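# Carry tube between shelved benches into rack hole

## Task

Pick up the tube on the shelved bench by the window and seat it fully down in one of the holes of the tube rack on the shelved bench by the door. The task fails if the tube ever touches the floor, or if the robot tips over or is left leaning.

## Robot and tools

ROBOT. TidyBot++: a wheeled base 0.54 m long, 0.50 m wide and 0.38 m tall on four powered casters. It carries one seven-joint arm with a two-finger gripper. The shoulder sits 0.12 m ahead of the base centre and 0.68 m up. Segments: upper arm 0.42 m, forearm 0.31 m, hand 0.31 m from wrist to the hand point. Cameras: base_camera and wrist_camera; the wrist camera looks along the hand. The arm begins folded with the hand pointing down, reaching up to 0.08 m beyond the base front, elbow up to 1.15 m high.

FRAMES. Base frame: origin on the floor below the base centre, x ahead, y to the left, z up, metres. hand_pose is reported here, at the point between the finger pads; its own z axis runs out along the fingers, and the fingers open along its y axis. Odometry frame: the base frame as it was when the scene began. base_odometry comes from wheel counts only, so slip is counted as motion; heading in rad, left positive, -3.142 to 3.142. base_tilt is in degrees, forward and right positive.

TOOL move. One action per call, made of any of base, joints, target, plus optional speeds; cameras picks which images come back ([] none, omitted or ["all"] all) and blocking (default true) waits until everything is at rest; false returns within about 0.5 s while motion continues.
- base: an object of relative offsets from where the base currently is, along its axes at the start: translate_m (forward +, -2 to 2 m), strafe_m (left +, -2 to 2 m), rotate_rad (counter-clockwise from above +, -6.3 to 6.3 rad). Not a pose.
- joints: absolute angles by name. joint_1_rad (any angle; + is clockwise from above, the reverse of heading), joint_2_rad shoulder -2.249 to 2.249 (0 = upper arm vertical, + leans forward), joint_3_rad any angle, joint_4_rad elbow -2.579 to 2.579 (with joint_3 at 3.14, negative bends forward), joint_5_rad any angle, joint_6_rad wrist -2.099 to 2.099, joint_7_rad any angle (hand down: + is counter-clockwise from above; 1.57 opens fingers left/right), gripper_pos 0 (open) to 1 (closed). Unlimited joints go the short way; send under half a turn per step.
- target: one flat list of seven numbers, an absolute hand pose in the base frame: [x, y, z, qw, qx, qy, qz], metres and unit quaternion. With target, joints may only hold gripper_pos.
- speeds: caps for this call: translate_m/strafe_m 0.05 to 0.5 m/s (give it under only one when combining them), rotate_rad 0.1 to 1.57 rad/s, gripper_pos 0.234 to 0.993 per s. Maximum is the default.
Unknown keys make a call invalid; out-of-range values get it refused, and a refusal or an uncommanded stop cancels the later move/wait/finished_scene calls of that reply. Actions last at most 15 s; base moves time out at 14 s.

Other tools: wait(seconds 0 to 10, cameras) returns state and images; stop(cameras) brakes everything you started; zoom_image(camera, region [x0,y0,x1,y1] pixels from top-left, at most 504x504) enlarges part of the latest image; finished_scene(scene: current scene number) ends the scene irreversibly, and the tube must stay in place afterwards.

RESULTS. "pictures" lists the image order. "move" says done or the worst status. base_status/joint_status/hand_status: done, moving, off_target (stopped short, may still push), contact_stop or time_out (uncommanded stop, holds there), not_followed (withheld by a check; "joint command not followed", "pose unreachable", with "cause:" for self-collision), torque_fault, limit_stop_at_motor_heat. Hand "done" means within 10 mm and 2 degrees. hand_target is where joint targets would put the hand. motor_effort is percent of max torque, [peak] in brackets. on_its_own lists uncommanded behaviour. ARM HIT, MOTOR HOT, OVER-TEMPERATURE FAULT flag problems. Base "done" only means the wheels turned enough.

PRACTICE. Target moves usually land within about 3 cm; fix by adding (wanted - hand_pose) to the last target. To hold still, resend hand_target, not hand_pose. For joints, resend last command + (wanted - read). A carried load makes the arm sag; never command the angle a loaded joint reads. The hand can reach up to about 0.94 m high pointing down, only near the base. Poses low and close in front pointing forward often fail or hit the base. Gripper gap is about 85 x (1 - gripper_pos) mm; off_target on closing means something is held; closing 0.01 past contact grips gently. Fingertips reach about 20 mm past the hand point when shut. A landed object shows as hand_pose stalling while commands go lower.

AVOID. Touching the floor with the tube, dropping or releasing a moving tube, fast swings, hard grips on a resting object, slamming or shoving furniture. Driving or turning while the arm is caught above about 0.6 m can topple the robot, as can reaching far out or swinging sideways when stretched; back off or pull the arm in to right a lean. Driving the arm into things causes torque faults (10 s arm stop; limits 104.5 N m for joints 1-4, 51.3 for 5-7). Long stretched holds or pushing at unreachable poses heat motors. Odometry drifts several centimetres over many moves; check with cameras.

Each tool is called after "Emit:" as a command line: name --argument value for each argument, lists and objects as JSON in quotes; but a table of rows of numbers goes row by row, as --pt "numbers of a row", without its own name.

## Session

Emit:
move --joints '{"joint_1_rad":0,"joint_2_rad":-0.36,"joint_3_rad":3.14,"joint_4_rad":-2.51,"joint_5_rad":0,"joint_6_rad":0.4,"joint_7_rad":1.57,"gripper_pos":0}'

Scene clock: 1.83 s.
move: done
base_odometry: x=+0.000 y=+0.000 heading=+0.000
base_tilt: forward=+0.6 right=-0.3
base_status: not commanded
joint_positions: joint_1_rad=-0.006 joint_2_rad=-0.358 joint_3_rad=+3.157 joint_4_rad=-2.502 joint_5_rad=+0.001 joint_6_rad=+0.343 joint_7_rad=+1.615 gripper_pos=+0.000
joint_status: all done
motor_effort: joint_1_rad=+0(1) joint_2_rad=-6(7) joint_3_rad=+0(2) joint_4_rad=+16(16) joint_5_rad=+0(1) joint_6_rad=+9(10) joint_7_rad=-1(1)
hand_pose: x=+0.5390 y=-0.0030 z=+0.8344 quat_wxyz=(+0.014, +0.784, +0.013, +0.621) (m; base frame)
hand_target: x=+0.5402 y=+0.0021 z=+0.8480 quat_wxyz=(-0.001, +0.768, +0.000, +0.641) (m; base frame)
hand_status: not commanded
pictures: base_camera, wrist_camera
Images, in order (width x height): base_camera 644x364, wrist_camera 644x476.

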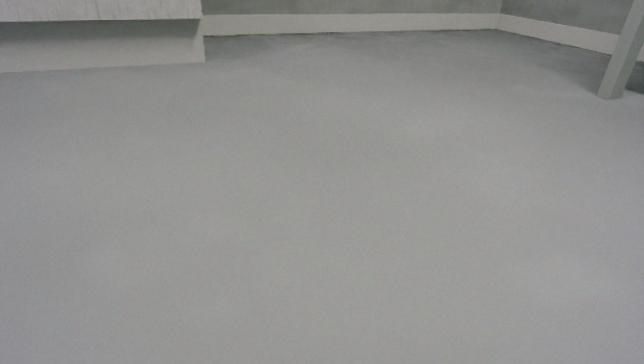

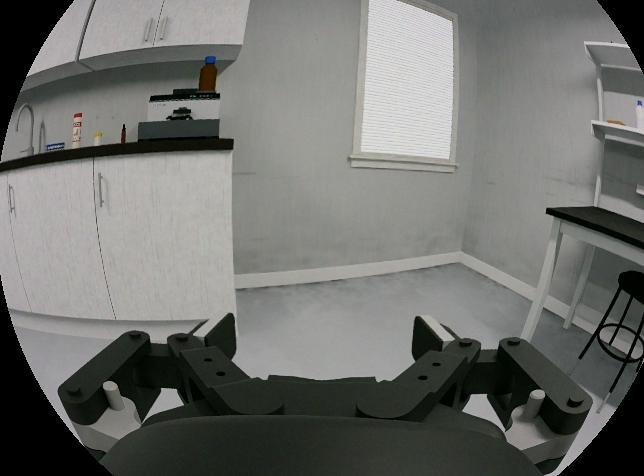

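Window bench is on the right. Panorama.

Emit:
move --joints '{"joint_1_rad":1.1}' --cameras '["wrist_camera"]'

Emit:
move --joints '{"joint_1_rad":2.4}' --cameras '["wrist_camera"]'

Emit:
move --joints '{"joint_1_rad":3.7}' --cameras '["wrist_camera"]'

Emit:
move --joints '{"joint_1_rad":5.0}' --cameras '["wrist_camera"]'

Scene clock: 4.40 s.
move: done
base_odometry: x=+0.000 y=+0.000 heading=+0.000
base_tilt: forward=+0.7 right=-0.3
base_status: not commanded
joint_positions: joint_1_rad=+1.080 joint_2_rad=-0.358 joint_3_rad=+3.154 joint_4_rad=-2.502 joint_5_rad=+0.001 joint_6_rad=+0.343 joint_7_rad=+1.615 gripper_pos=+0.000
joint_status: all done
motor_effort: joint_1_rad=+0(2) joint_2_rad=-6(7) joint_3_rad=+0(1) joint_4_rad=+16(16) joint_5_rad=+0(1) joint_6_rad=+9(9) joint_7_rad=+0(1)
hand_pose: x=+0.3134 y=-0.3723 z=+0.8344 quat_wxyz=(+0.333, +0.678, -0.393, +0.525) (m; base frame)
hand_target: x=+0.3119 y=-0.3744 z=+0.8480 quat_wxyz=(+0.335, +0.655, -0.401, +0.547) (m; base frame)
hand_status: not commanded
pictures: wrist_camera
Images, in order (width x height): wrist_camera 644x476.

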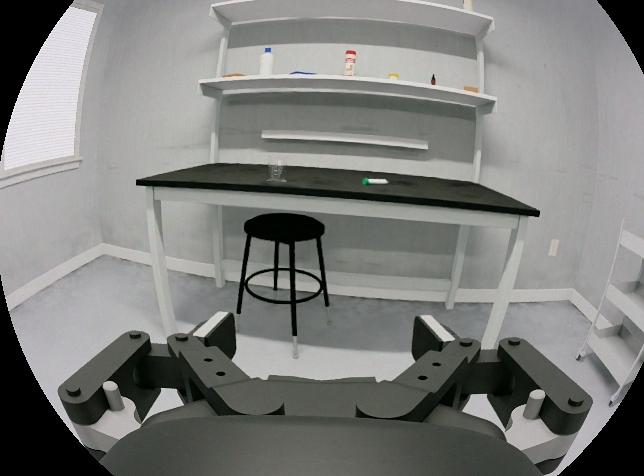

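Scene clock: 6.97 s.
move: done
base_odometry: x=+0.000 y=+0.000 heading=+0.000
base_tilt: forward=+0.7 right=-0.3
base_status: not commanded
joint_positions: joint_1_rad=+2.380 joint_2_rad=-0.358 joint_3_rad=+3.153 joint_4_rad=-2.502 joint_5_rad=+0.001 joint_6_rad=+0.343 joint_7_rad=+1.615 gripper_pos=+0.000
joint_status: all done
motor_effort: joint_1_rad=+0(2) joint_2_rad=-6(7) joint_3_rad=+0(1) joint_4_rad=+16(16) joint_5_rad=+0(1) joint_6_rad=+8(9) joint_7_rad=+1(2)
hand_pose: x=-0.1876 y=-0.2870 z=+0.8344 quat_wxyz=(+0.582, +0.302, -0.723, +0.216) (m; base frame)
hand_target: x=-0.1902 y=-0.2860 z=+0.8480 quat_wxyz=(+0.597, +0.279, -0.715, +0.233) (m; base frame)
hand_status: not commanded
pictures: wrist_camera
Images, in order (width x height): wrist_camera 644x476.

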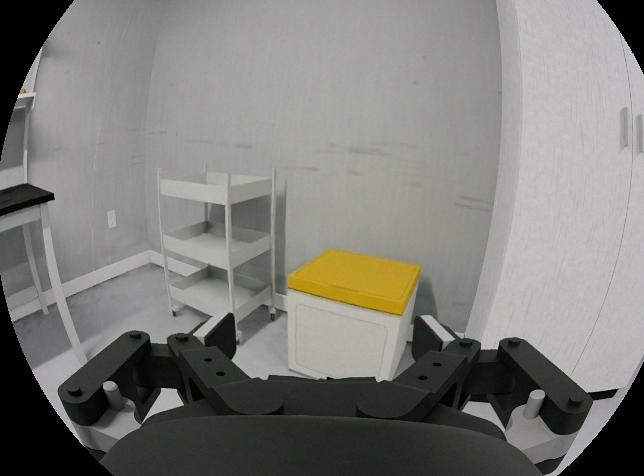

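Scene clock: 9.53 s.
move: done
base_odometry: x=+0.000 y=+0.000 heading=+0.000
base_tilt: forward=+0.6 right=-0.3
base_status: not commanded
joint_positions: joint_1_rad=+3.680 joint_2_rad=-0.358 joint_3_rad=+3.153 joint_4_rad=-2.502 joint_5_rad=+0.001 joint_6_rad=+0.343 joint_7_rad=+1.615 gripper_pos=+0.000
joint_status: all done
motor_effort: joint_1_rad=+0(2) joint_2_rad=-6(7) joint_3_rad=+0(1) joint_4_rad=+16(16) joint_5_rad=+0(1) joint_6_rad=+9(9) joint_7_rad=+1(1)
hand_pose: x=-0.2397 y=+0.2185 z=+0.8344 quat_wxyz=(+0.595, -0.197, -0.759, -0.180) (m; base frame)
hand_target: x=-0.2393 y=+0.2214 z=+0.8480 quat_wxyz=(+0.616, -0.211, -0.738, -0.176) (m; base frame)
hand_status: not commanded
pictures: wrist_camera
Images, in order (width x height): wrist_camera 644x476.

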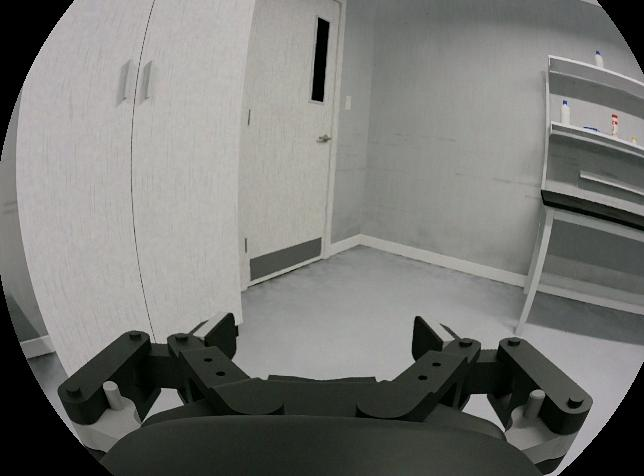

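Scene clock: 12.10 s.
move: done
base_odometry: x=+0.000 y=+0.000 heading=+0.000
base_tilt: forward=+0.6 right=-0.3
base_status: not commanded
joint_positions: joint_1_rad=+4.980 joint_2_rad=-0.358 joint_3_rad=+3.153 joint_4_rad=-2.502 joint_5_rad=+0.001 joint_6_rad=+0.343 joint_7_rad=+1.615 gripper_pos=+0.000
joint_status: all done
motor_effort: joint_1_rad=+0(2) joint_2_rad=-7(7) joint_3_rad=+0(1) joint_4_rad=+16(16) joint_5_rad=+1(1) joint_6_rad=+8(9) joint_7_rad=+0(1)
hand_pose: x=+0.2335 y=+0.4041 z=+0.8345 quat_wxyz=(+0.364, -0.616, -0.485, -0.503) (m; base frame)
hand_target: x=+0.2365 y=+0.4044 z=+0.8480 quat_wxyz=(+0.384, -0.615, -0.460, -0.513) (m; base frame)
hand_status: not commanded
pictures: wrist_camera
Images, in order (width x height): wrist_camera 644x476.

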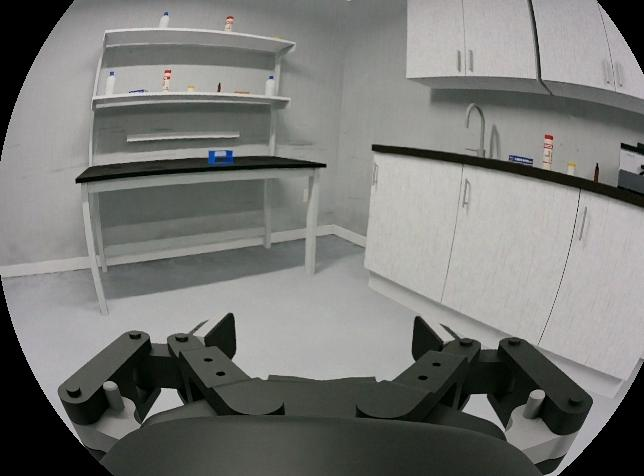

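Emit:
move --base '{"rotate_rad":-1.08}' --joints '{"joint_1_rad":6.283}'

Emit:
zoom_image --camera "wrist_camera" --region '[250, 120, 450, 230]'

Scene clock: 15.00 s.
move: done
base_odometry: x=+0.000 y=+0.000 heading=-1.080
base_tilt: forward=+0.6 right=-0.3
base_status: done
joint_positions: joint_1_rad=+6.263 joint_2_rad=-0.358 joint_3_rad=+3.150 joint_4_rad=-2.502 joint_5_rad=+0.001 joint_6_rad=+0.344 joint_7_rad=+1.615 gripper_pos=+0.000
joint_status: all done
motor_effort: joint_1_rad=+0(2) joint_2_rad=-6(7) joint_3_rad=+0(2) joint_4_rad=+16(17) joint_5_rad=+0(2) joint_6_rad=+8(9) joint_7_rad=+0(1)
hand_pose: x=+0.5390 y=+0.0063 z=+0.8347 quat_wxyz=(-0.009, -0.783, -0.022, -0.621) (m; base frame)
hand_target: x=+0.5402 y=+0.0021 z=+0.8480 quat_wxyz=(+0.001, -0.768, -0.001, -0.641) (m; base frame)
hand_status: not commanded
pictures: base_camera, wrist_camera
Images, in order (width x height): base_camera 644x364, wrist_camera 644x476.

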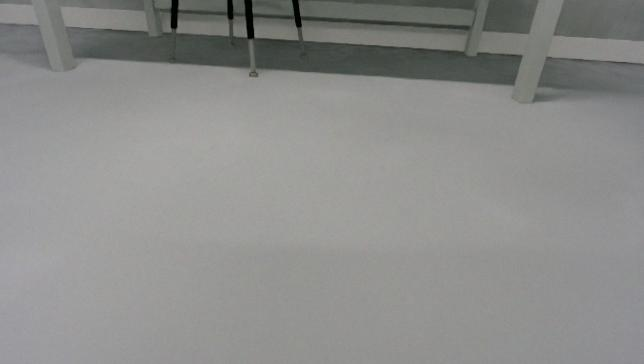

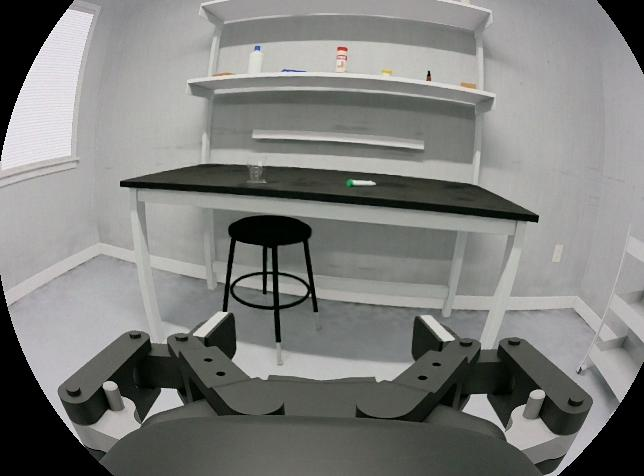

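Scaled by 2.520.

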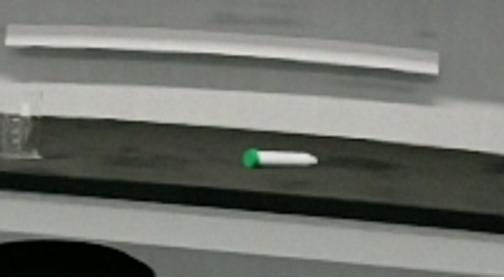

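Emit:
move --base '{"rotate_rad":-0.195,"translate_m":0.6,"strafe_m":0.08}'

Emit:
zoom_image --camera "wrist_camera" --region '[220, 140, 420, 250]'

Scene clock: 18.33 s.
move: done
base_odometry: x=+0.354 y=-0.491 heading=-1.275
base_tilt: forward=+0.7 right=-0.3
base_status: done
joint_positions: joint_1_rad=+6.270 joint_2_rad=-0.357 joint_3_rad=+3.149 joint_4_rad=-2.502 joint_5_rad=+0.001 joint_6_rad=+0.346 joint_7_rad=+1.615 gripper_pos=+0.000
joint_status: not commanded
motor_effort: joint_1_rad=+0(1) joint_2_rad=-6(9) joint_3_rad=+0(1) joint_4_rad=+16(17) joint_5_rad=+0(1) joint_6_rad=+8(9) joint_7_rad=+1(1)
hand_pose: x=+0.5393 y=+0.0039 z=+0.8349 quat_wxyz=(-0.011, -0.783, -0.019, -0.622) (m; base frame)
hand_target: x=+0.5402 y=+0.0021 z=+0.8480 quat_wxyz=(+0.001, -0.768, -0.001, -0.641) (m; base frame)
hand_status: not commanded
pictures: base_camera, wrist_camera
Images, in order (width x height): base_camera 644x364, wrist_camera 644x476.

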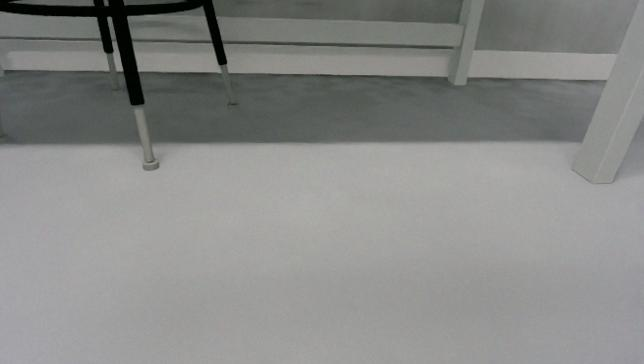

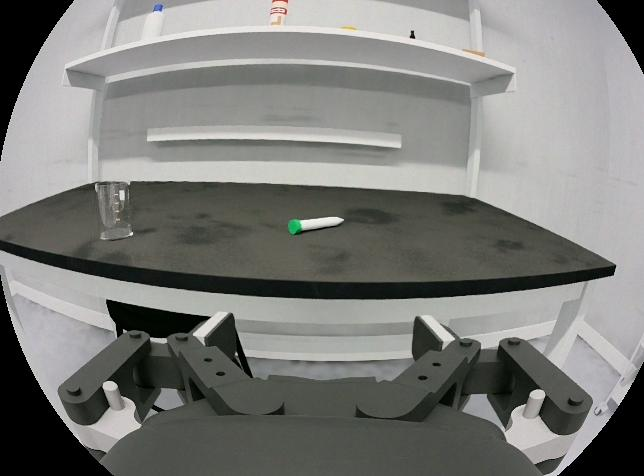

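Scaled by 2.520.

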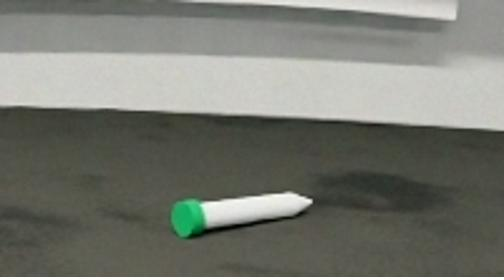

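Emit:
move --joints '{"joint_1_rad":6.283,"joint_2_rad":0.124,"joint_3_rad":3.14,"joint_4_rad":-1.075,"joint_5_rad":0,"joint_6_rad":-1.943,"joint_7_rad":3.14}' --cameras '[]'

Emit:
move --base '{"translate_m":0.4}'

Scene clock: 22.33 s.
move: done
base_odometry: x=+0.354 y=-0.491 heading=-1.275
base_tilt: forward=+0.6 right=-0.3
base_status: not commanded
joint_positions: joint_1_rad=+6.270 joint_2_rad=+0.094 joint_3_rad=+3.149 joint_4_rad=-1.090 joint_5_rad=+0.001 joint_6_rad=-1.893 joint_7_rad=+3.075 gripper_pos=+0.000
joint_status: all done
motor_effort: joint_1_rad=+0(1) joint_2_rad=-17(19) joint_3_rad=-1(2) joint_4_rad=+12(18) joint_5_rad=+0(2) joint_6_rad=+0(10) joint_7_rad=+1(2)
hand_pose: x=+0.4699 y=+0.0036 z=+0.9088 quat_wxyz=(-0.023, -0.728, -0.685, -0.024) (m; base frame)
hand_target: x=+0.4638 y=+0.0019 z=+0.9022 quat_wxyz=(+0.000, -0.707, -0.707, +0.000) (m; base frame)
hand_status: not commanded
pictures: none
No camera images: "cameras" was empty.

Scene clock: 24.43 s.
move: done
base_odometry: x=+0.471 y=-0.874 heading=-1.274
base_tilt: forward=+0.7 right=-0.3
base_status: done
joint_positions: joint_1_rad=+6.270 joint_2_rad=+0.113 joint_3_rad=+3.149 joint_4_rad=-1.088 joint_5_rad=+0.001 joint_6_rad=-1.900 joint_7_rad=+3.076 gripper_pos=+0.000
joint_status: not commanded
motor_effort: joint_1_rad=+0(1) joint_2_rad=-19(22) joint_3_rad=+0(1) joint_4_rad=+13(14) joint_5_rad=+0(1) joint_6_rad=+0(1) joint_7_rad=+0(1)
hand_pose: x=+0.4723 y=+0.0036 z=+0.9025 quat_wxyz=(-0.015, -0.728, -0.686, -0.015) (m; base frame)
hand_target: x=+0.4638 y=+0.0019 z=+0.9022 quat_wxyz=(+0.000, -0.707, -0.707, +0.000) (m; base frame)
hand_status: not commanded
pictures: base_camera, wrist_camera
Images, in order (width x height): base_camera 644x364, wrist_camera 644x476.

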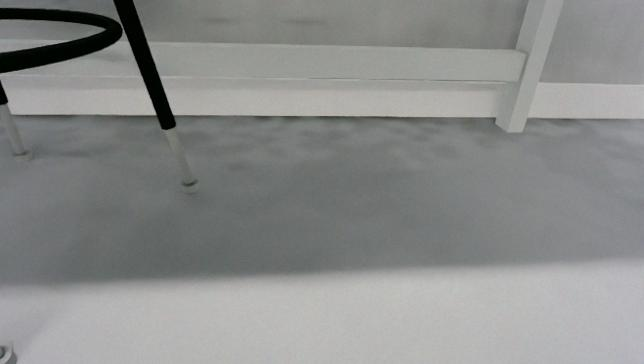

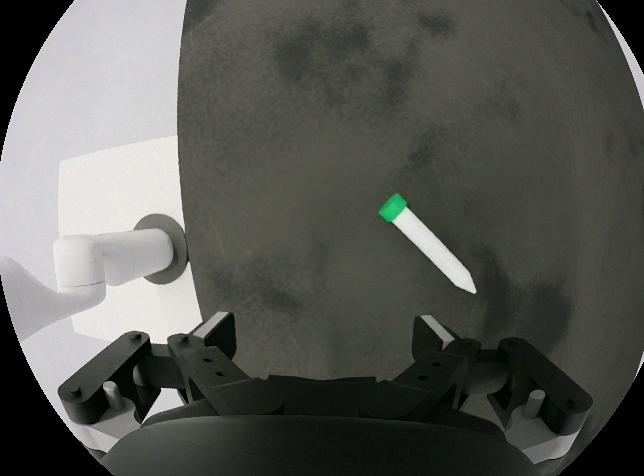

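Emit:
move --target '[0.56,0.058,0.88,0,0.410,0.912,0]' --cameras '["wrist_camera"]'

Scene clock: 26.83 s.
move: off_target
base_odometry: x=+0.471 y=-0.874 heading=-1.274
base_tilt: forward=+0.7 right=-0.4
base_status: not commanded
joint_positions: joint_1_rad=+6.308 joint_2_rad=+0.371 joint_3_rad=+2.811 joint_4_rad=-0.821 joint_5_rad=+0.102 joint_6_rad=-1.912 joint_7_rad=+3.577 gripper_pos=+0.000
joint_status: not commanded
motor_effort: joint_1_rad=+0(1) joint_2_rad=-25(27) joint_3_rad=-2(3) joint_4_rad=+13(14) joint_5_rad=+0(1) joint_6_rad=+0(1) joint_7_rad=+1(2)
hand_pose: x=+0.5638 y=+0.0761 z=+0.8857 quat_wxyz=(-0.013, -0.430, -0.902, -0.026) (m; base frame)
hand_target: x=+0.5600 y=+0.0580 z=+0.8800 quat_wxyz=(+0.000, -0.410, -0.912, +0.000) (m; base frame)
hand_status: off_target (0.019 m and 4.2 deg from the pose sent, 0.106 m and 45.0 deg at the start)
pictures: wrist_camera
Images, in order (width x height): wrist_camera 644x476.

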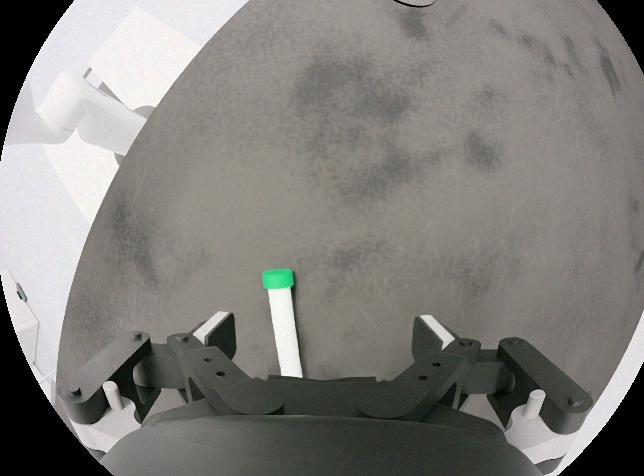

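Emit:
move --target '[0.543,0.034,0.83,0,0.345,0.9385,0]' --cameras '["wrist_camera"]'

Scene clock: 28.67 s.
move: off_target
base_odometry: x=+0.471 y=-0.874 heading=-1.274
base_tilt: forward=+0.7 right=-0.3
base_status: not commanded
joint_positions: joint_1_rad=+6.421 joint_2_rad=+0.335 joint_3_rad=+2.799 joint_4_rad=-1.083 joint_5_rad=+0.102 joint_6_rad=-1.799 joint_7_rad=+3.772 gripper_pos=+0.000
joint_status: not commanded
motor_effort: joint_1_rad=+0(1) joint_2_rad=-25(27) joint_3_rad=-3(3) joint_4_rad=+13(14) joint_5_rad=+0(1) joint_6_rad=-1(2) joint_7_rad=-1(1)
hand_pose: x=+0.5391 y=+0.0340 z=+0.8229 quat_wxyz=(+0.028, -0.375, -0.926, +0.011) (m; base frame)
hand_target: x=+0.5430 y=+0.0340 z=+0.8300 quat_wxyz=(+0.000, -0.345, -0.939, +0.000) (m; base frame)
hand_status: off_target (0.008 m and 5.1 deg from the pose sent, 0.073 m and 11.1 deg at the start)
pictures: wrist_camera
Images, in order (width x height): wrist_camera 644x476.

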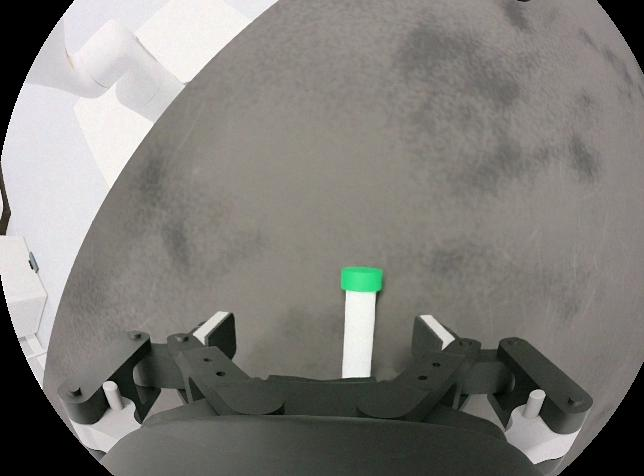

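Emit:
move --target '[0.556,0.049,0.818,0,0.345,0.9385,0]' --cameras '["wrist_camera"]'

Scene clock: 29.57 s.
move: off_target
base_odometry: x=+0.471 y=-0.874 heading=-1.274
base_tilt: forward=+0.7 right=-0.4
base_status: not commanded
joint_positions: joint_1_rad=+6.418 joint_2_rad=+0.335 joint_3_rad=+2.772 joint_4_rad=-1.083 joint_5_rad=+0.104 joint_6_rad=-1.773 joint_7_rad=+3.773 gripper_pos=+0.000
joint_status: not commanded
motor_effort: joint_1_rad=+0(1) joint_2_rad=-25(25) joint_3_rad=-2(3) joint_4_rad=+13(14) joint_5_rad=+0(1) joint_6_rad=-1(1) joint_7_rad=+1(2)
hand_pose: x=+0.5456 y=+0.0456 z=+0.8235 quat_wxyz=(+0.017, -0.362, -0.932, +0.001) (m; base frame)
hand_target: x=+0.5560 y=+0.0490 z=+0.8180 quat_wxyz=(+0.000, -0.345, -0.939, +0.000) (m; base frame)
hand_status: off_target (0.012 m and 2.9 deg from the pose sent, 0.023 m and 5.1 deg at the start)
pictures: wrist_camera
Images, in order (width x height): wrist_camera 644x476.

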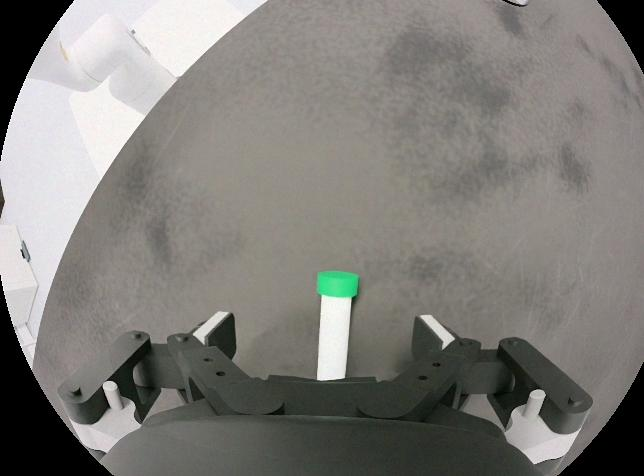

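Emit:
move --target '[0.561,0.053,0.795,0,0.36,0.933,0]' --cameras '["wrist_camera"]'

Scene clock: 30.57 s.
move: off_target
base_odometry: x=+0.471 y=-0.874 heading=-1.274
base_tilt: forward=+0.7 right=-0.4
base_status: not commanded
joint_positions: joint_1_rad=+6.418 joint_2_rad=+0.335 joint_3_rad=+2.772 joint_4_rad=-1.143 joint_5_rad=+0.104 joint_6_rad=-1.704 joint_7_rad=+3.773 gripper_pos=+0.000
joint_status: not commanded
motor_effort: joint_1_rad=+0(1) joint_2_rad=-25(26) joint_3_rad=-3(3) joint_4_rad=+14(14) joint_5_rad=+0(1) joint_6_rad=+0(1) joint_7_rad=+0(1)
hand_pose: x=+0.5506 y=+0.0488 z=+0.8048 quat_wxyz=(+0.013, -0.360, -0.933, -0.001) (m; base frame)
hand_target: x=+0.5610 y=+0.0530 z=+0.7950 quat_wxyz=(+0.000, -0.360, -0.933, +0.000) (m; base frame)
hand_status: off_target (0.015 m and 1.5 deg from the pose sent, 0.033 m and 2.0 deg at the start)
pictures: wrist_camera
Images, in order (width x height): wrist_camera 644x476.

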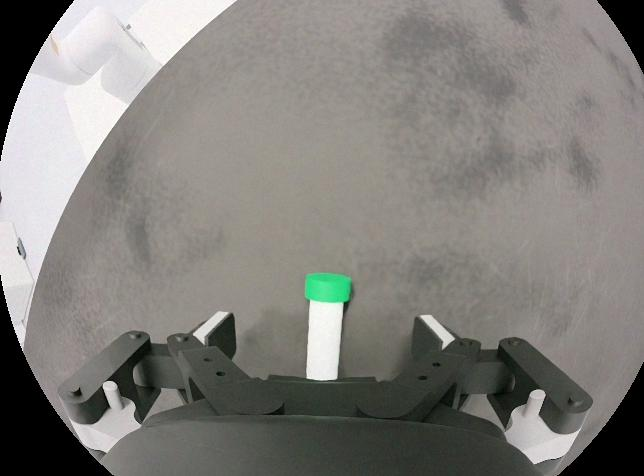

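Emit:
move --target '[0.561,0.053,0.78,0,0.36,0.933,0]' --joints '{"gripper_pos":0.6}' --cameras '["wrist_camera"]'

Emit:
move --target '[0.561,0.053,0.77,0,0.36,0.933,0]' --cameras '["wrist_camera"]'

Scene clock: 31.77 s.
move: off_target
base_odometry: x=+0.471 y=-0.874 heading=-1.274
base_tilt: forward=+0.6 right=-0.3
base_status: not commanded
joint_positions: joint_1_rad=+6.418 joint_2_rad=+0.335 joint_3_rad=+2.768 joint_4_rad=-1.194 joint_5_rad=+0.104 joint_6_rad=-1.655 joint_7_rad=+3.773 gripper_pos=+0.599
joint_status: all done
motor_effort: joint_1_rad=+0(1) joint_2_rad=-25(26) joint_3_rad=-3(3) joint_4_rad=+13(15) joint_5_rad=+1(1) joint_6_rad=-1(1) joint_7_rad=+1(2)
hand_pose: x=+0.5510 y=+0.0520 z=+0.7892 quat_wxyz=(+0.013, -0.355, -0.935, -0.001) (m; base frame)
hand_target: x=+0.5610 y=+0.0530 z=+0.7800 quat_wxyz=(+0.000, -0.360, -0.933, +0.000) (m; base frame)
hand_status: off_target (0.014 m and 1.6 deg from the pose sent, 0.027 m and 1.5 deg at the start)
pictures: wrist_camera
Images, in order (width x height): wrist_camera 644x476.

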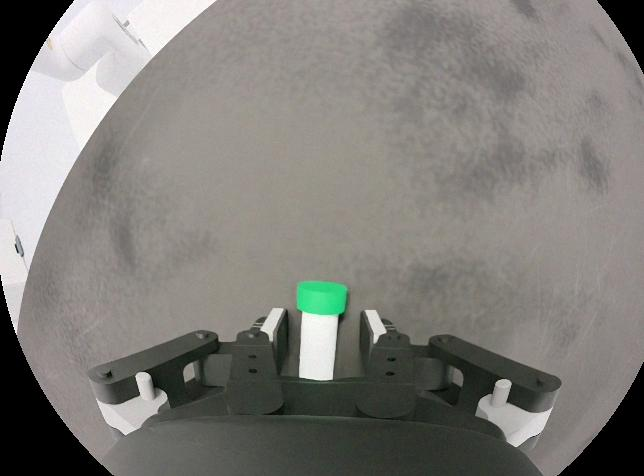

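Scene clock: 32.40 s.
move: off_target
base_odometry: x=+0.471 y=-0.874 heading=-1.274
base_tilt: forward=+0.7 right=-0.3
base_status: not commanded
joint_positions: joint_1_rad=+6.418 joint_2_rad=+0.333 joint_3_rad=+2.764 joint_4_rad=-1.214 joint_5_rad=+0.104 joint_6_rad=-1.627 joint_7_rad=+3.773 gripper_pos=+0.599
joint_status: not commanded
motor_effort: joint_1_rad=-1(1) joint_2_rad=-22(25) joint_3_rad=-3(3) joint_4_rad=+12(13) joint_5_rad=+0(1) joint_6_rad=+0(1) joint_7_rad=+1(1)
hand_pose: x=+0.5532 y=+0.0547 z=+0.7842 quat_wxyz=(+0.009, -0.353, -0.936, -0.004) (m; base frame)
hand_target: x=+0.5610 y=+0.0530 z=+0.7700 quat_wxyz=(+0.000, -0.360, -0.933, +0.000) (m; base frame)
hand_status: off_target (0.016 m and 1.4 deg from the pose sent, 0.022 m and 1.6 deg at the start)
pictures: wrist_camera
Images, in order (width x height): wrist_camera 644x476.

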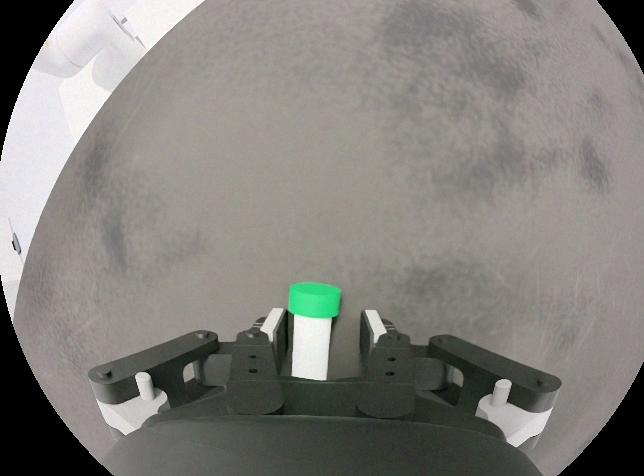

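Emit:
move --target '[0.556,0.047,0.776,0,0.375,0.927,0]' --cameras '["wrist_camera"]'

Scene clock: 33.10 s.
move: off_target
base_odometry: x=+0.471 y=-0.874 heading=-1.274
base_tilt: forward=+0.7 right=-0.3
base_status: not commanded
joint_positions: joint_1_rad=+6.419 joint_2_rad=+0.332 joint_3_rad=+2.765 joint_4_rad=-1.215 joint_5_rad=+0.104 joint_6_rad=-1.626 joint_7_rad=+3.773 gripper_pos=+0.599
joint_status: not commanded
motor_effort: joint_1_rad=+0(1) joint_2_rad=-22(24) joint_3_rad=-2(3) joint_4_rad=+13(13) joint_5_rad=+0(1) joint_6_rad=+0(1) joint_7_rad=+0(1)
hand_pose: x=+0.5530 y=+0.0545 z=+0.7842 quat_wxyz=(+0.009, -0.353, -0.936, -0.004) (m; base frame)
hand_target: x=+0.5560 y=+0.0470 z=+0.7760 quat_wxyz=(+0.000, -0.375, -0.927, +0.000) (m; base frame)
hand_status: off_target (0.012 m and 2.9 deg from the pose sent, 0.012 m and 2.9 deg at the start)
pictures: wrist_camera
Images, in order (width x height): wrist_camera 644x476.

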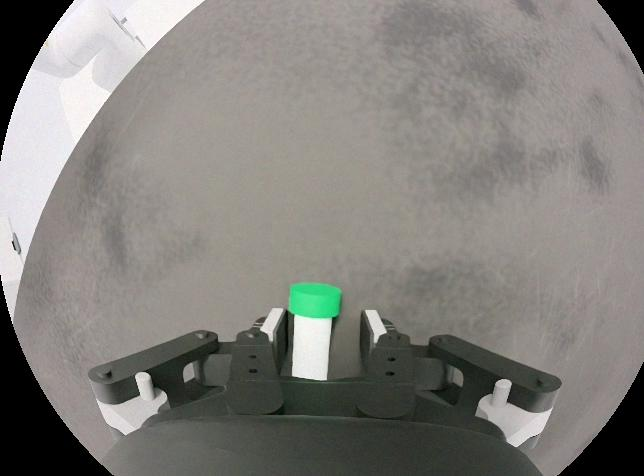

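Emit:
move --joints '{"gripper_pos":0.9}' --speeds '{"gripper_pos":0.234}' --cameras '["wrist_camera"]'

Scene clock: 34.83 s.
move: off_target
base_odometry: x=+0.471 y=-0.874 heading=-1.274
base_tilt: forward=+0.7 right=-0.4
base_status: not commanded
joint_positions: joint_1_rad=+6.419 joint_2_rad=+0.329 joint_3_rad=+2.765 joint_4_rad=-1.215 joint_5_rad=+0.104 joint_6_rad=-1.626 joint_7_rad=+3.773 gripper_pos=+0.836
joint_status: gripper_pos off_target (ended at +0.836, target +0.900)
motor_effort: joint_1_rad=-1(1) joint_2_rad=-19(22) joint_3_rad=-3(3) joint_4_rad=+11(12) joint_5_rad=-1(2) joint_6_rad=+0(1) joint_7_rad=+0(1)
hand_pose: x=+0.5527 y=+0.0545 z=+0.7855 quat_wxyz=(+0.007, -0.353, -0.935, -0.005) (m; base frame)
hand_target: x=+0.5560 y=+0.0470 z=+0.7760 quat_wxyz=(+0.000, -0.375, -0.927, +0.000) (m; base frame)
hand_status: not commanded
pictures: wrist_camera
Images, in order (width x height): wrist_camera 644x476.

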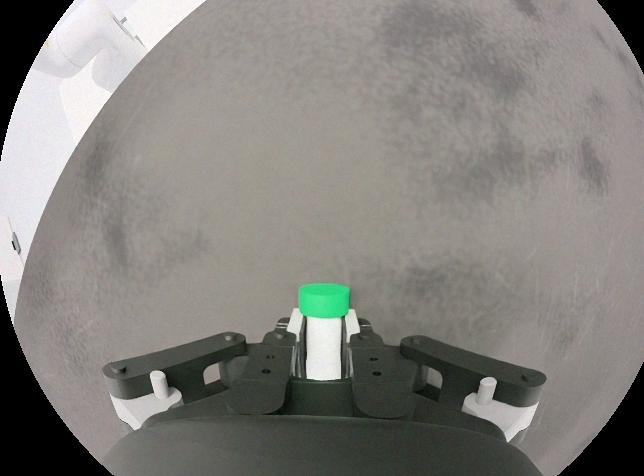

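Emit:
move --target '[0.54,0.047,0.89,0,0.375,0.927,0]' --cameras '[]'

Emit:
move --base '{"translate_m":-0.4}' --cameras '["wrist_camera"]'

Scene clock: 37.30 s.
move: off_target
base_odometry: x=+0.471 y=-0.874 heading=-1.274
base_tilt: forward=+0.7 right=-0.3
base_status: not commanded
joint_positions: joint_1_rad=+6.391 joint_2_rad=+0.331 joint_3_rad=+2.765 joint_4_rad=-0.860 joint_5_rad=+0.104 joint_6_rad=-1.918 joint_7_rad=+3.773 gripper_pos=+0.836
joint_status: not commanded
motor_effort: joint_1_rad=+0(1) joint_2_rad=-25(28) joint_3_rad=-2(3) joint_4_rad=+13(15) joint_5_rad=+0(2) joint_6_rad=+0(1) joint_7_rad=+1(1)
hand_pose: x=+0.5487 y=+0.0543 z=+0.8922 quat_wxyz=(-0.015, -0.357, -0.934, -0.024) (m; base frame)
hand_target: x=+0.5400 y=+0.0470 z=+0.8900 quat_wxyz=(+0.000, -0.375, -0.927, +0.000) (m; base frame)
hand_status: off_target (0.012 m and 3.9 deg from the pose sent, 0.106 m and 2.8 deg at the start)
pictures: none
No camera images: "cameras" was empty.

Scene clock: 39.47 s.
move: done
base_odometry: x=+0.353 y=-0.491 heading=-1.273
base_tilt: forward=+0.6 right=-0.4
base_status: done
joint_positions: joint_1_rad=+6.384 joint_2_rad=+0.334 joint_3_rad=+2.769 joint_4_rad=-0.859 joint_5_rad=+0.106 joint_6_rad=-1.929 joint_7_rad=+3.773 gripper_pos=+0.836
joint_status: not commanded
motor_effort: joint_1_rad=+0(4) joint_2_rad=-25(30) joint_3_rad=-2(4) joint_4_rad=+13(14) joint_5_rad=+0(1) joint_6_rad=+0(1) joint_7_rad=+0(2)
hand_pose: x=+0.5461 y=+0.0548 z=+0.8912 quat_wxyz=(-0.010, -0.356, -0.934, -0.020) (m; base frame)
hand_target: x=+0.5400 y=+0.0470 z=+0.8900 quat_wxyz=(+0.000, -0.375, -0.927, +0.000) (m; base frame)
hand_status: not commanded
pictures: wrist_camera
Images, in order (width x height): wrist_camera 644x476.

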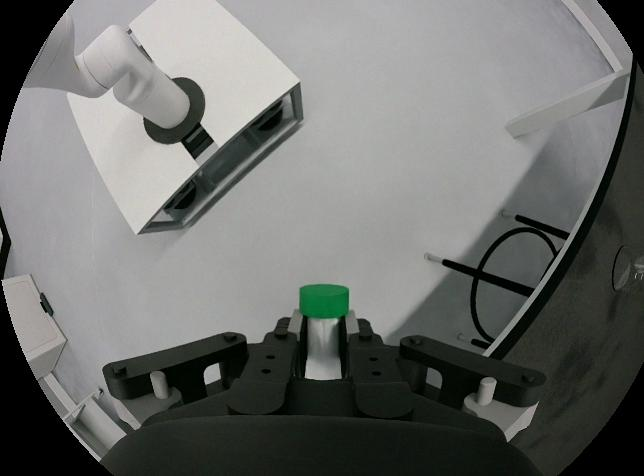

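Emit:
move --base '{"translate_m":-1.75,"strafe_m":0.646,"rotate_rad":3.14}' --joints '{"joint_1_rad":6.283,"joint_2_rad":-0.36,"joint_3_rad":3.14,"joint_4_rad":-2.51,"joint_5_rad":0,"joint_6_rad":0.4,"joint_7_rad":1.57}'

Emit:
zoom_image --camera "wrist_camera" --region '[220, 120, 420, 300]'

Scene clock: 45.50 s.
move: done
base_odometry: x=+0.458 y=+1.371 heading=+1.867
base_tilt: forward=+0.6 right=-0.4
base_status: done
joint_positions: joint_1_rad=+6.299 joint_2_rad=-0.345 joint_3_rad=+3.125 joint_4_rad=-2.486 joint_5_rad=+0.041 joint_6_rad=+0.343 joint_7_rad=+1.634 gripper_pos=+0.836
joint_status: all done
motor_effort: joint_1_rad=+0(4) joint_2_rad=-7(29) joint_3_rad=+0(5) joint_4_rad=+16(17) joint_5_rad=+0(2) joint_6_rad=+9(10) joint_7_rad=+0(2)
hand_pose: x=+0.5444 y=+0.0065 z=+0.8378 quat_wxyz=(-0.028, -0.781, -0.046, -0.622) (m; base frame)
hand_target: x=+0.5402 y=+0.0021 z=+0.8481 quat_wxyz=(+0.001, -0.768, -0.001, -0.641) (m; base frame)
hand_status: not commanded
pictures: base_camera, wrist_camera
Images, in order (width x height): base_camera 644x364, wrist_camera 644x476.

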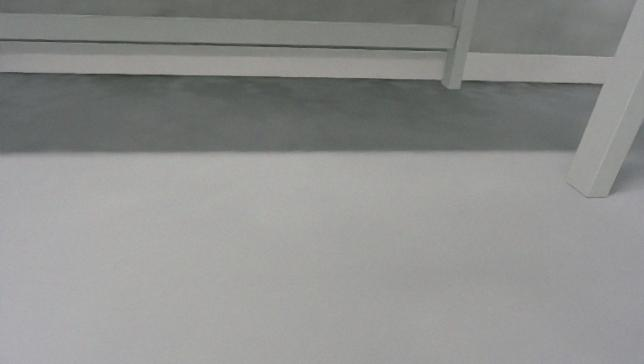

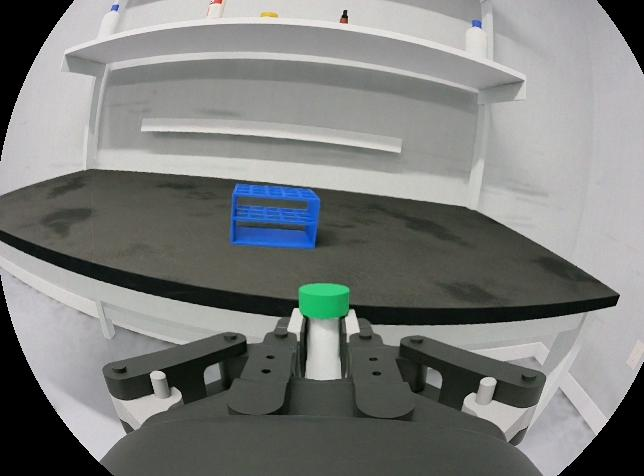

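Scaled by 2.520.

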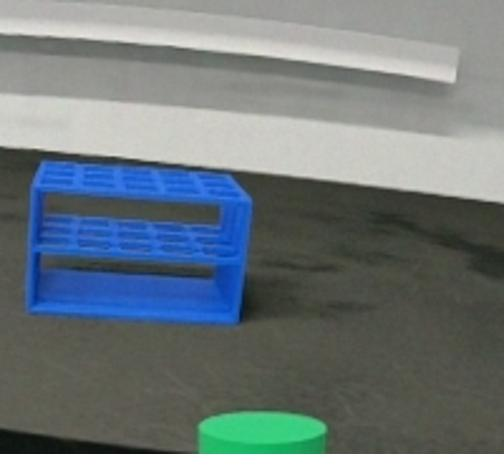

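Emit:
move --base '{"translate_m":0.2,"strafe_m":0.1}' --target '[0.50,0,1.05,0.02,0.82,0.015,0.57]'

Emit:
zoom_image --camera "wrist_camera" --region '[220, 120, 420, 300]'

Scene clock: 48.50 s.
move: off_target
base_odometry: x=+0.304 y=+1.534 heading=+1.867
base_tilt: forward=+0.6 right=-0.4
base_status: done
joint_positions: joint_1_rad=+6.299 joint_2_rad=-0.494 joint_3_rad=+3.126 joint_4_rad=-1.739 joint_5_rad=+0.041 joint_6_rad=-0.655 joint_7_rad=+1.634 gripper_pos=+0.836
joint_status: not commanded
motor_effort: joint_1_rad=+0(1) joint_2_rad=-3(11) joint_3_rad=+0(1) joint_4_rad=+17(18) joint_5_rad=+0(1) joint_6_rad=+9(10) joint_7_rad=+1(1)
hand_pose: x=+0.5116 y=-0.0042 z=+1.0526 quat_wxyz=(-0.041, -0.812, -0.033, -0.581) (m; base frame)
hand_target: x=+0.5000 y=+0.0000 z=+1.0500 quat_wxyz=(-0.020, -0.821, -0.015, -0.571) (m; base frame)
hand_status: off_target (0.013 m and 3.5 deg from the pose sent, 0.217 m and 8.2 deg at the start)
pictures: base_camera, wrist_camera
Images, in order (width x height): base_camera 644x364, wrist_camera 644x476.

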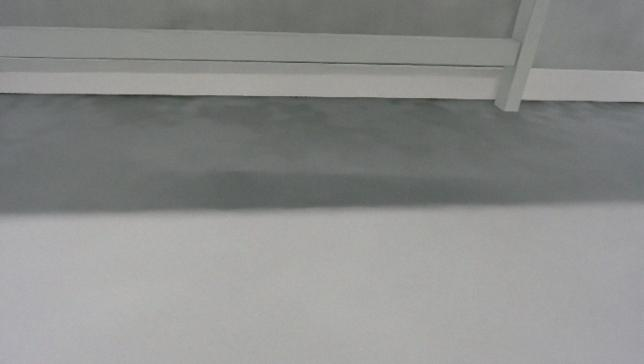

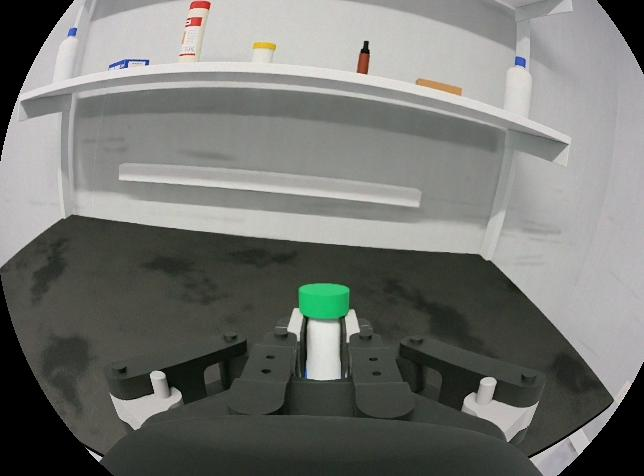

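Scaled by 2.520.

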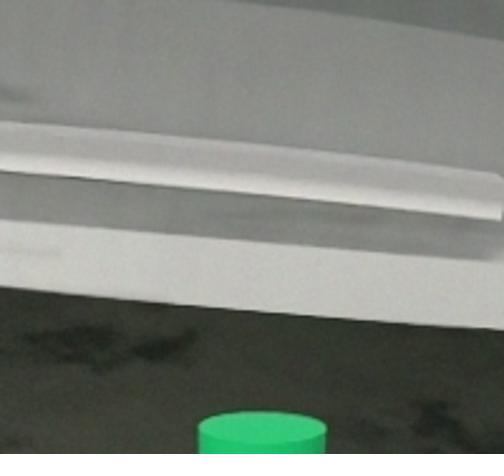

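Emit:
move --target '[0.43,-0.003,1.08,0.02,0.924,0.02,0.383]' --cameras '["wrist_camera"]'

Emit:
zoom_image --camera "wrist_camera" --region '[220, 120, 420, 320]'

Scene clock: 50.83 s.
move: off_target
base_odometry: x=+0.304 y=+1.534 heading=+1.867
base_tilt: forward=+0.7 right=-0.4
base_status: not commanded
joint_positions: joint_1_rad=+6.297 joint_2_rad=-0.346 joint_3_rad=+3.126 joint_4_rad=-1.139 joint_5_rad=+0.041 joint_6_rad=-1.501 joint_7_rad=+1.634 gripper_pos=+0.836
joint_status: not commanded
motor_effort: joint_1_rad=+0(1) joint_2_rad=-3(4) joint_3_rad=+0(0) joint_4_rad=+14(18) joint_5_rad=+1(2) joint_6_rad=+6(9) joint_7_rad=+1(1)
hand_pose: x=+0.4331 y=-0.0086 z=+1.0925 quat_wxyz=(-0.034, -0.911, -0.023, -0.410) (m; base frame)
hand_target: x=+0.4300 y=-0.0030 z=+1.0800 quat_wxyz=(-0.020, -0.923, -0.020, -0.383) (m; base frame)
hand_status: off_target (0.014 m and 3.9 deg from the pose sent, 0.086 m and 26.2 deg at the start)
pictures: wrist_camera
Images, in order (width x height): wrist_camera 644x476.

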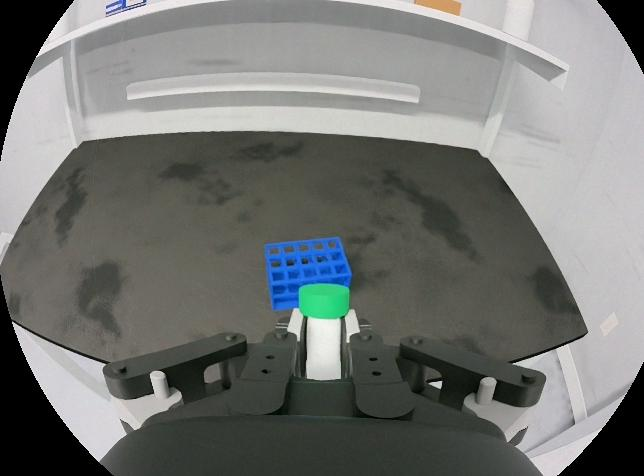

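Scaled by 2.520.

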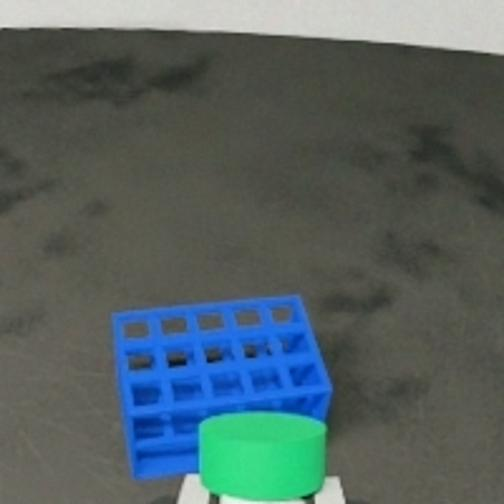

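Emit:
move --base '{"translate_m":0.09}' --target '[0.58,0,1.05,0.02,0.70,0.015,0.714]' --cameras '[]'

Emit:
move --target '[0.635,0.002,0.99,0.02,0.70,0.015,0.714]' --cameras '["wrist_camera"]'

Scene clock: 54.80 s.
move: off_target
base_odometry: x=+0.278 y=+1.620 heading=+1.867
base_tilt: forward=+0.7 right=-0.3
base_status: done
joint_positions: joint_1_rad=+6.297 joint_2_rad=-0.374 joint_3_rad=+3.126 joint_4_rad=-2.024 joint_5_rad=+0.041 joint_6_rad=+0.040 joint_7_rad=+1.634 gripper_pos=+0.836
joint_status: not commanded
motor_effort: joint_1_rad=+0(1) joint_2_rad=-8(10) joint_3_rad=+0(1) joint_4_rad=+18(19) joint_5_rad=+1(1) joint_6_rad=+9(10) joint_7_rad=+0(2)
hand_pose: x=+0.5895 y=+0.0045 z=+1.0366 quat_wxyz=(-0.037, -0.720, -0.040, -0.692) (m; base frame)
hand_target: x=+0.5800 y=+0.0000 z=+1.0500 quat_wxyz=(-0.020, -0.700, -0.015, -0.714) (m; base frame)
hand_status: off_target (0.017 m and 4.8 deg from the pose sent, 0.153 m and 42.7 deg at the start)
pictures: none
No camera images: "cameras" was empty.

Scene clock: 56.27 s.
move: off_target
base_odometry: x=+0.278 y=+1.620 heading=+1.867
base_tilt: forward=+0.6 right=-0.3
base_status: not commanded
joint_positions: joint_1_rad=+6.298 joint_2_rad=-0.225 joint_3_rad=+3.121 joint_4_rad=-2.117 joint_5_rad=+0.019 joint_6_rad=+0.313 joint_7_rad=+1.634 gripper_pos=+0.836
joint_status: not commanded
motor_effort: joint_1_rad=+0(1) joint_2_rad=-13(14) joint_3_rad=+0(1) joint_4_rad=+17(19) joint_5_rad=+0(1) joint_6_rad=+9(10) joint_7_rad=+0(1)
hand_pose: x=+0.6344 y=+0.0074 z=+0.9903 quat_wxyz=(-0.026, -0.709, -0.034, -0.704) (m; base frame)
hand_target: x=+0.6350 y=+0.0020 z=+0.9900 quat_wxyz=(-0.020, -0.700, -0.015, -0.714) (m; base frame)
hand_status: off_target (0.005 m and 2.8 deg from the pose sent, 0.065 m and 4.8 deg at the start)
pictures: wrist_camera
Images, in order (width x height): wrist_camera 644x476.

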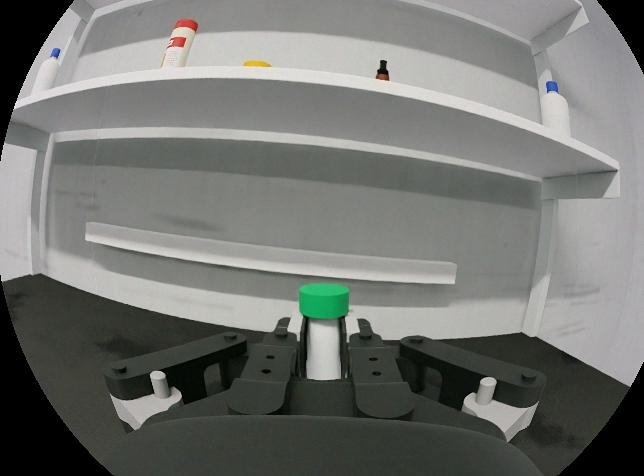

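Emit:
move --target '[0.632,0.0,0.97,-0.012,0.70,-0.012,0.714]' --cameras '[]'

Emit:
move --target '[0.632,0.0,0.955,-0.012,0.70,-0.012,0.714]' --cameras '[]'

Emit:
move --target '[0.632,0.0,0.942,-0.012,0.70,-0.012,0.714]' --cameras '["wrist_camera"]'

Scene clock: 57.60 s.
move: off_target
base_odometry: x=+0.278 y=+1.620 heading=+1.867
base_tilt: forward=+0.7 right=-0.3
base_status: not commanded
joint_positions: joint_1_rad=+6.278 joint_2_rad=-0.223 joint_3_rad=+3.149 joint_4_rad=-2.178 joint_5_rad=+0.019 joint_6_rad=+0.389 joint_7_rad=+1.586 gripper_pos=+0.836
joint_status: not commanded
motor_effort: joint_1_rad=+0(1) joint_2_rad=-12(13) joint_3_rad=+0(1) joint_4_rad=+17(18) joint_5_rad=+0(1) joint_6_rad=+9(9) joint_7_rad=+0(1)
hand_pose: x=+0.6286 y=+0.0019 z=+0.9760 quat_wxyz=(-0.009, -0.705, -0.013, -0.709) (m; base frame)
hand_target: x=+0.6320 y=+0.0000 z=+0.9700 quat_wxyz=(+0.012, -0.700, +0.012, -0.714) (m; base frame)
hand_status: off_target (0.007 m and 3.8 deg from the pose sent, 0.022 m and 7.1 deg at the start)
pictures: none
No camera images: "cameras" was empty.

Scene clock: 58.57 s.
move: off_target
base_odometry: x=+0.278 y=+1.620 heading=+1.867
base_tilt: forward=+0.7 right=-0.3
base_status: not commanded
joint_positions: joint_1_rad=+6.278 joint_2_rad=-0.205 joint_3_rad=+3.149 joint_4_rad=-2.217 joint_5_rad=+0.019 joint_6_rad=+0.451 joint_7_rad=+1.586 gripper_pos=+0.836
joint_status: not commanded
motor_effort: joint_1_rad=+0(1) joint_2_rad=-12(13) joint_3_rad=-1(1) joint_4_rad=+17(18) joint_5_rad=+1(1) joint_6_rad=+9(10) joint_7_rad=+1(2)
hand_pose: x=+0.6290 y=+0.0023 z=+0.9628 quat_wxyz=(-0.009, -0.703, -0.013, -0.711) (m; base frame)
hand_target: x=+0.6320 y=+0.0000 z=+0.9550 quat_wxyz=(+0.012, -0.700, +0.012, -0.714) (m; base frame)
hand_status: off_target (0.009 m and 3.8 deg from the pose sent, 0.021 m and 3.8 deg at the start)
pictures: none
No camera images: "cameras" was empty.

Scene clock: 59.27 s.
move: off_target
base_odometry: x=+0.278 y=+1.620 heading=+1.867
base_tilt: forward=+0.7 right=-0.4
base_status: not commanded
joint_positions: joint_1_rad=+6.278 joint_2_rad=-0.186 joint_3_rad=+3.149 joint_4_rad=-2.250 joint_5_rad=+0.019 joint_6_rad=+0.505 joint_7_rad=+1.586 gripper_pos=+0.836
joint_status: not commanded
motor_effort: joint_1_rad=+0(1) joint_2_rad=-12(13) joint_3_rad=+0(1) joint_4_rad=+17(18) joint_5_rad=+1(1) joint_6_rad=+9(10) joint_7_rad=+0(1)
hand_pose: x=+0.6296 y=+0.0026 z=+0.9501 quat_wxyz=(-0.009, -0.703, -0.013, -0.711) (m; base frame)
hand_target: x=+0.6320 y=+0.0000 z=+0.9420 quat_wxyz=(+0.012, -0.700, +0.012, -0.714) (m; base frame)
hand_status: off_target (0.009 m and 3.8 deg from the pose sent, 0.021 m and 3.8 deg at the start)
pictures: wrist_camera
Images, in order (width x height): wrist_camera 644x476.

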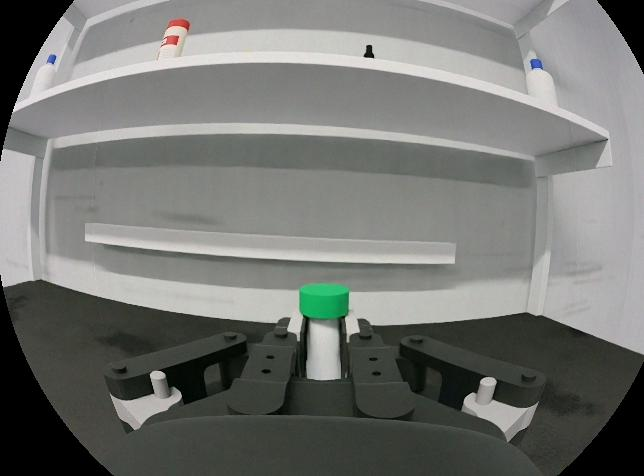

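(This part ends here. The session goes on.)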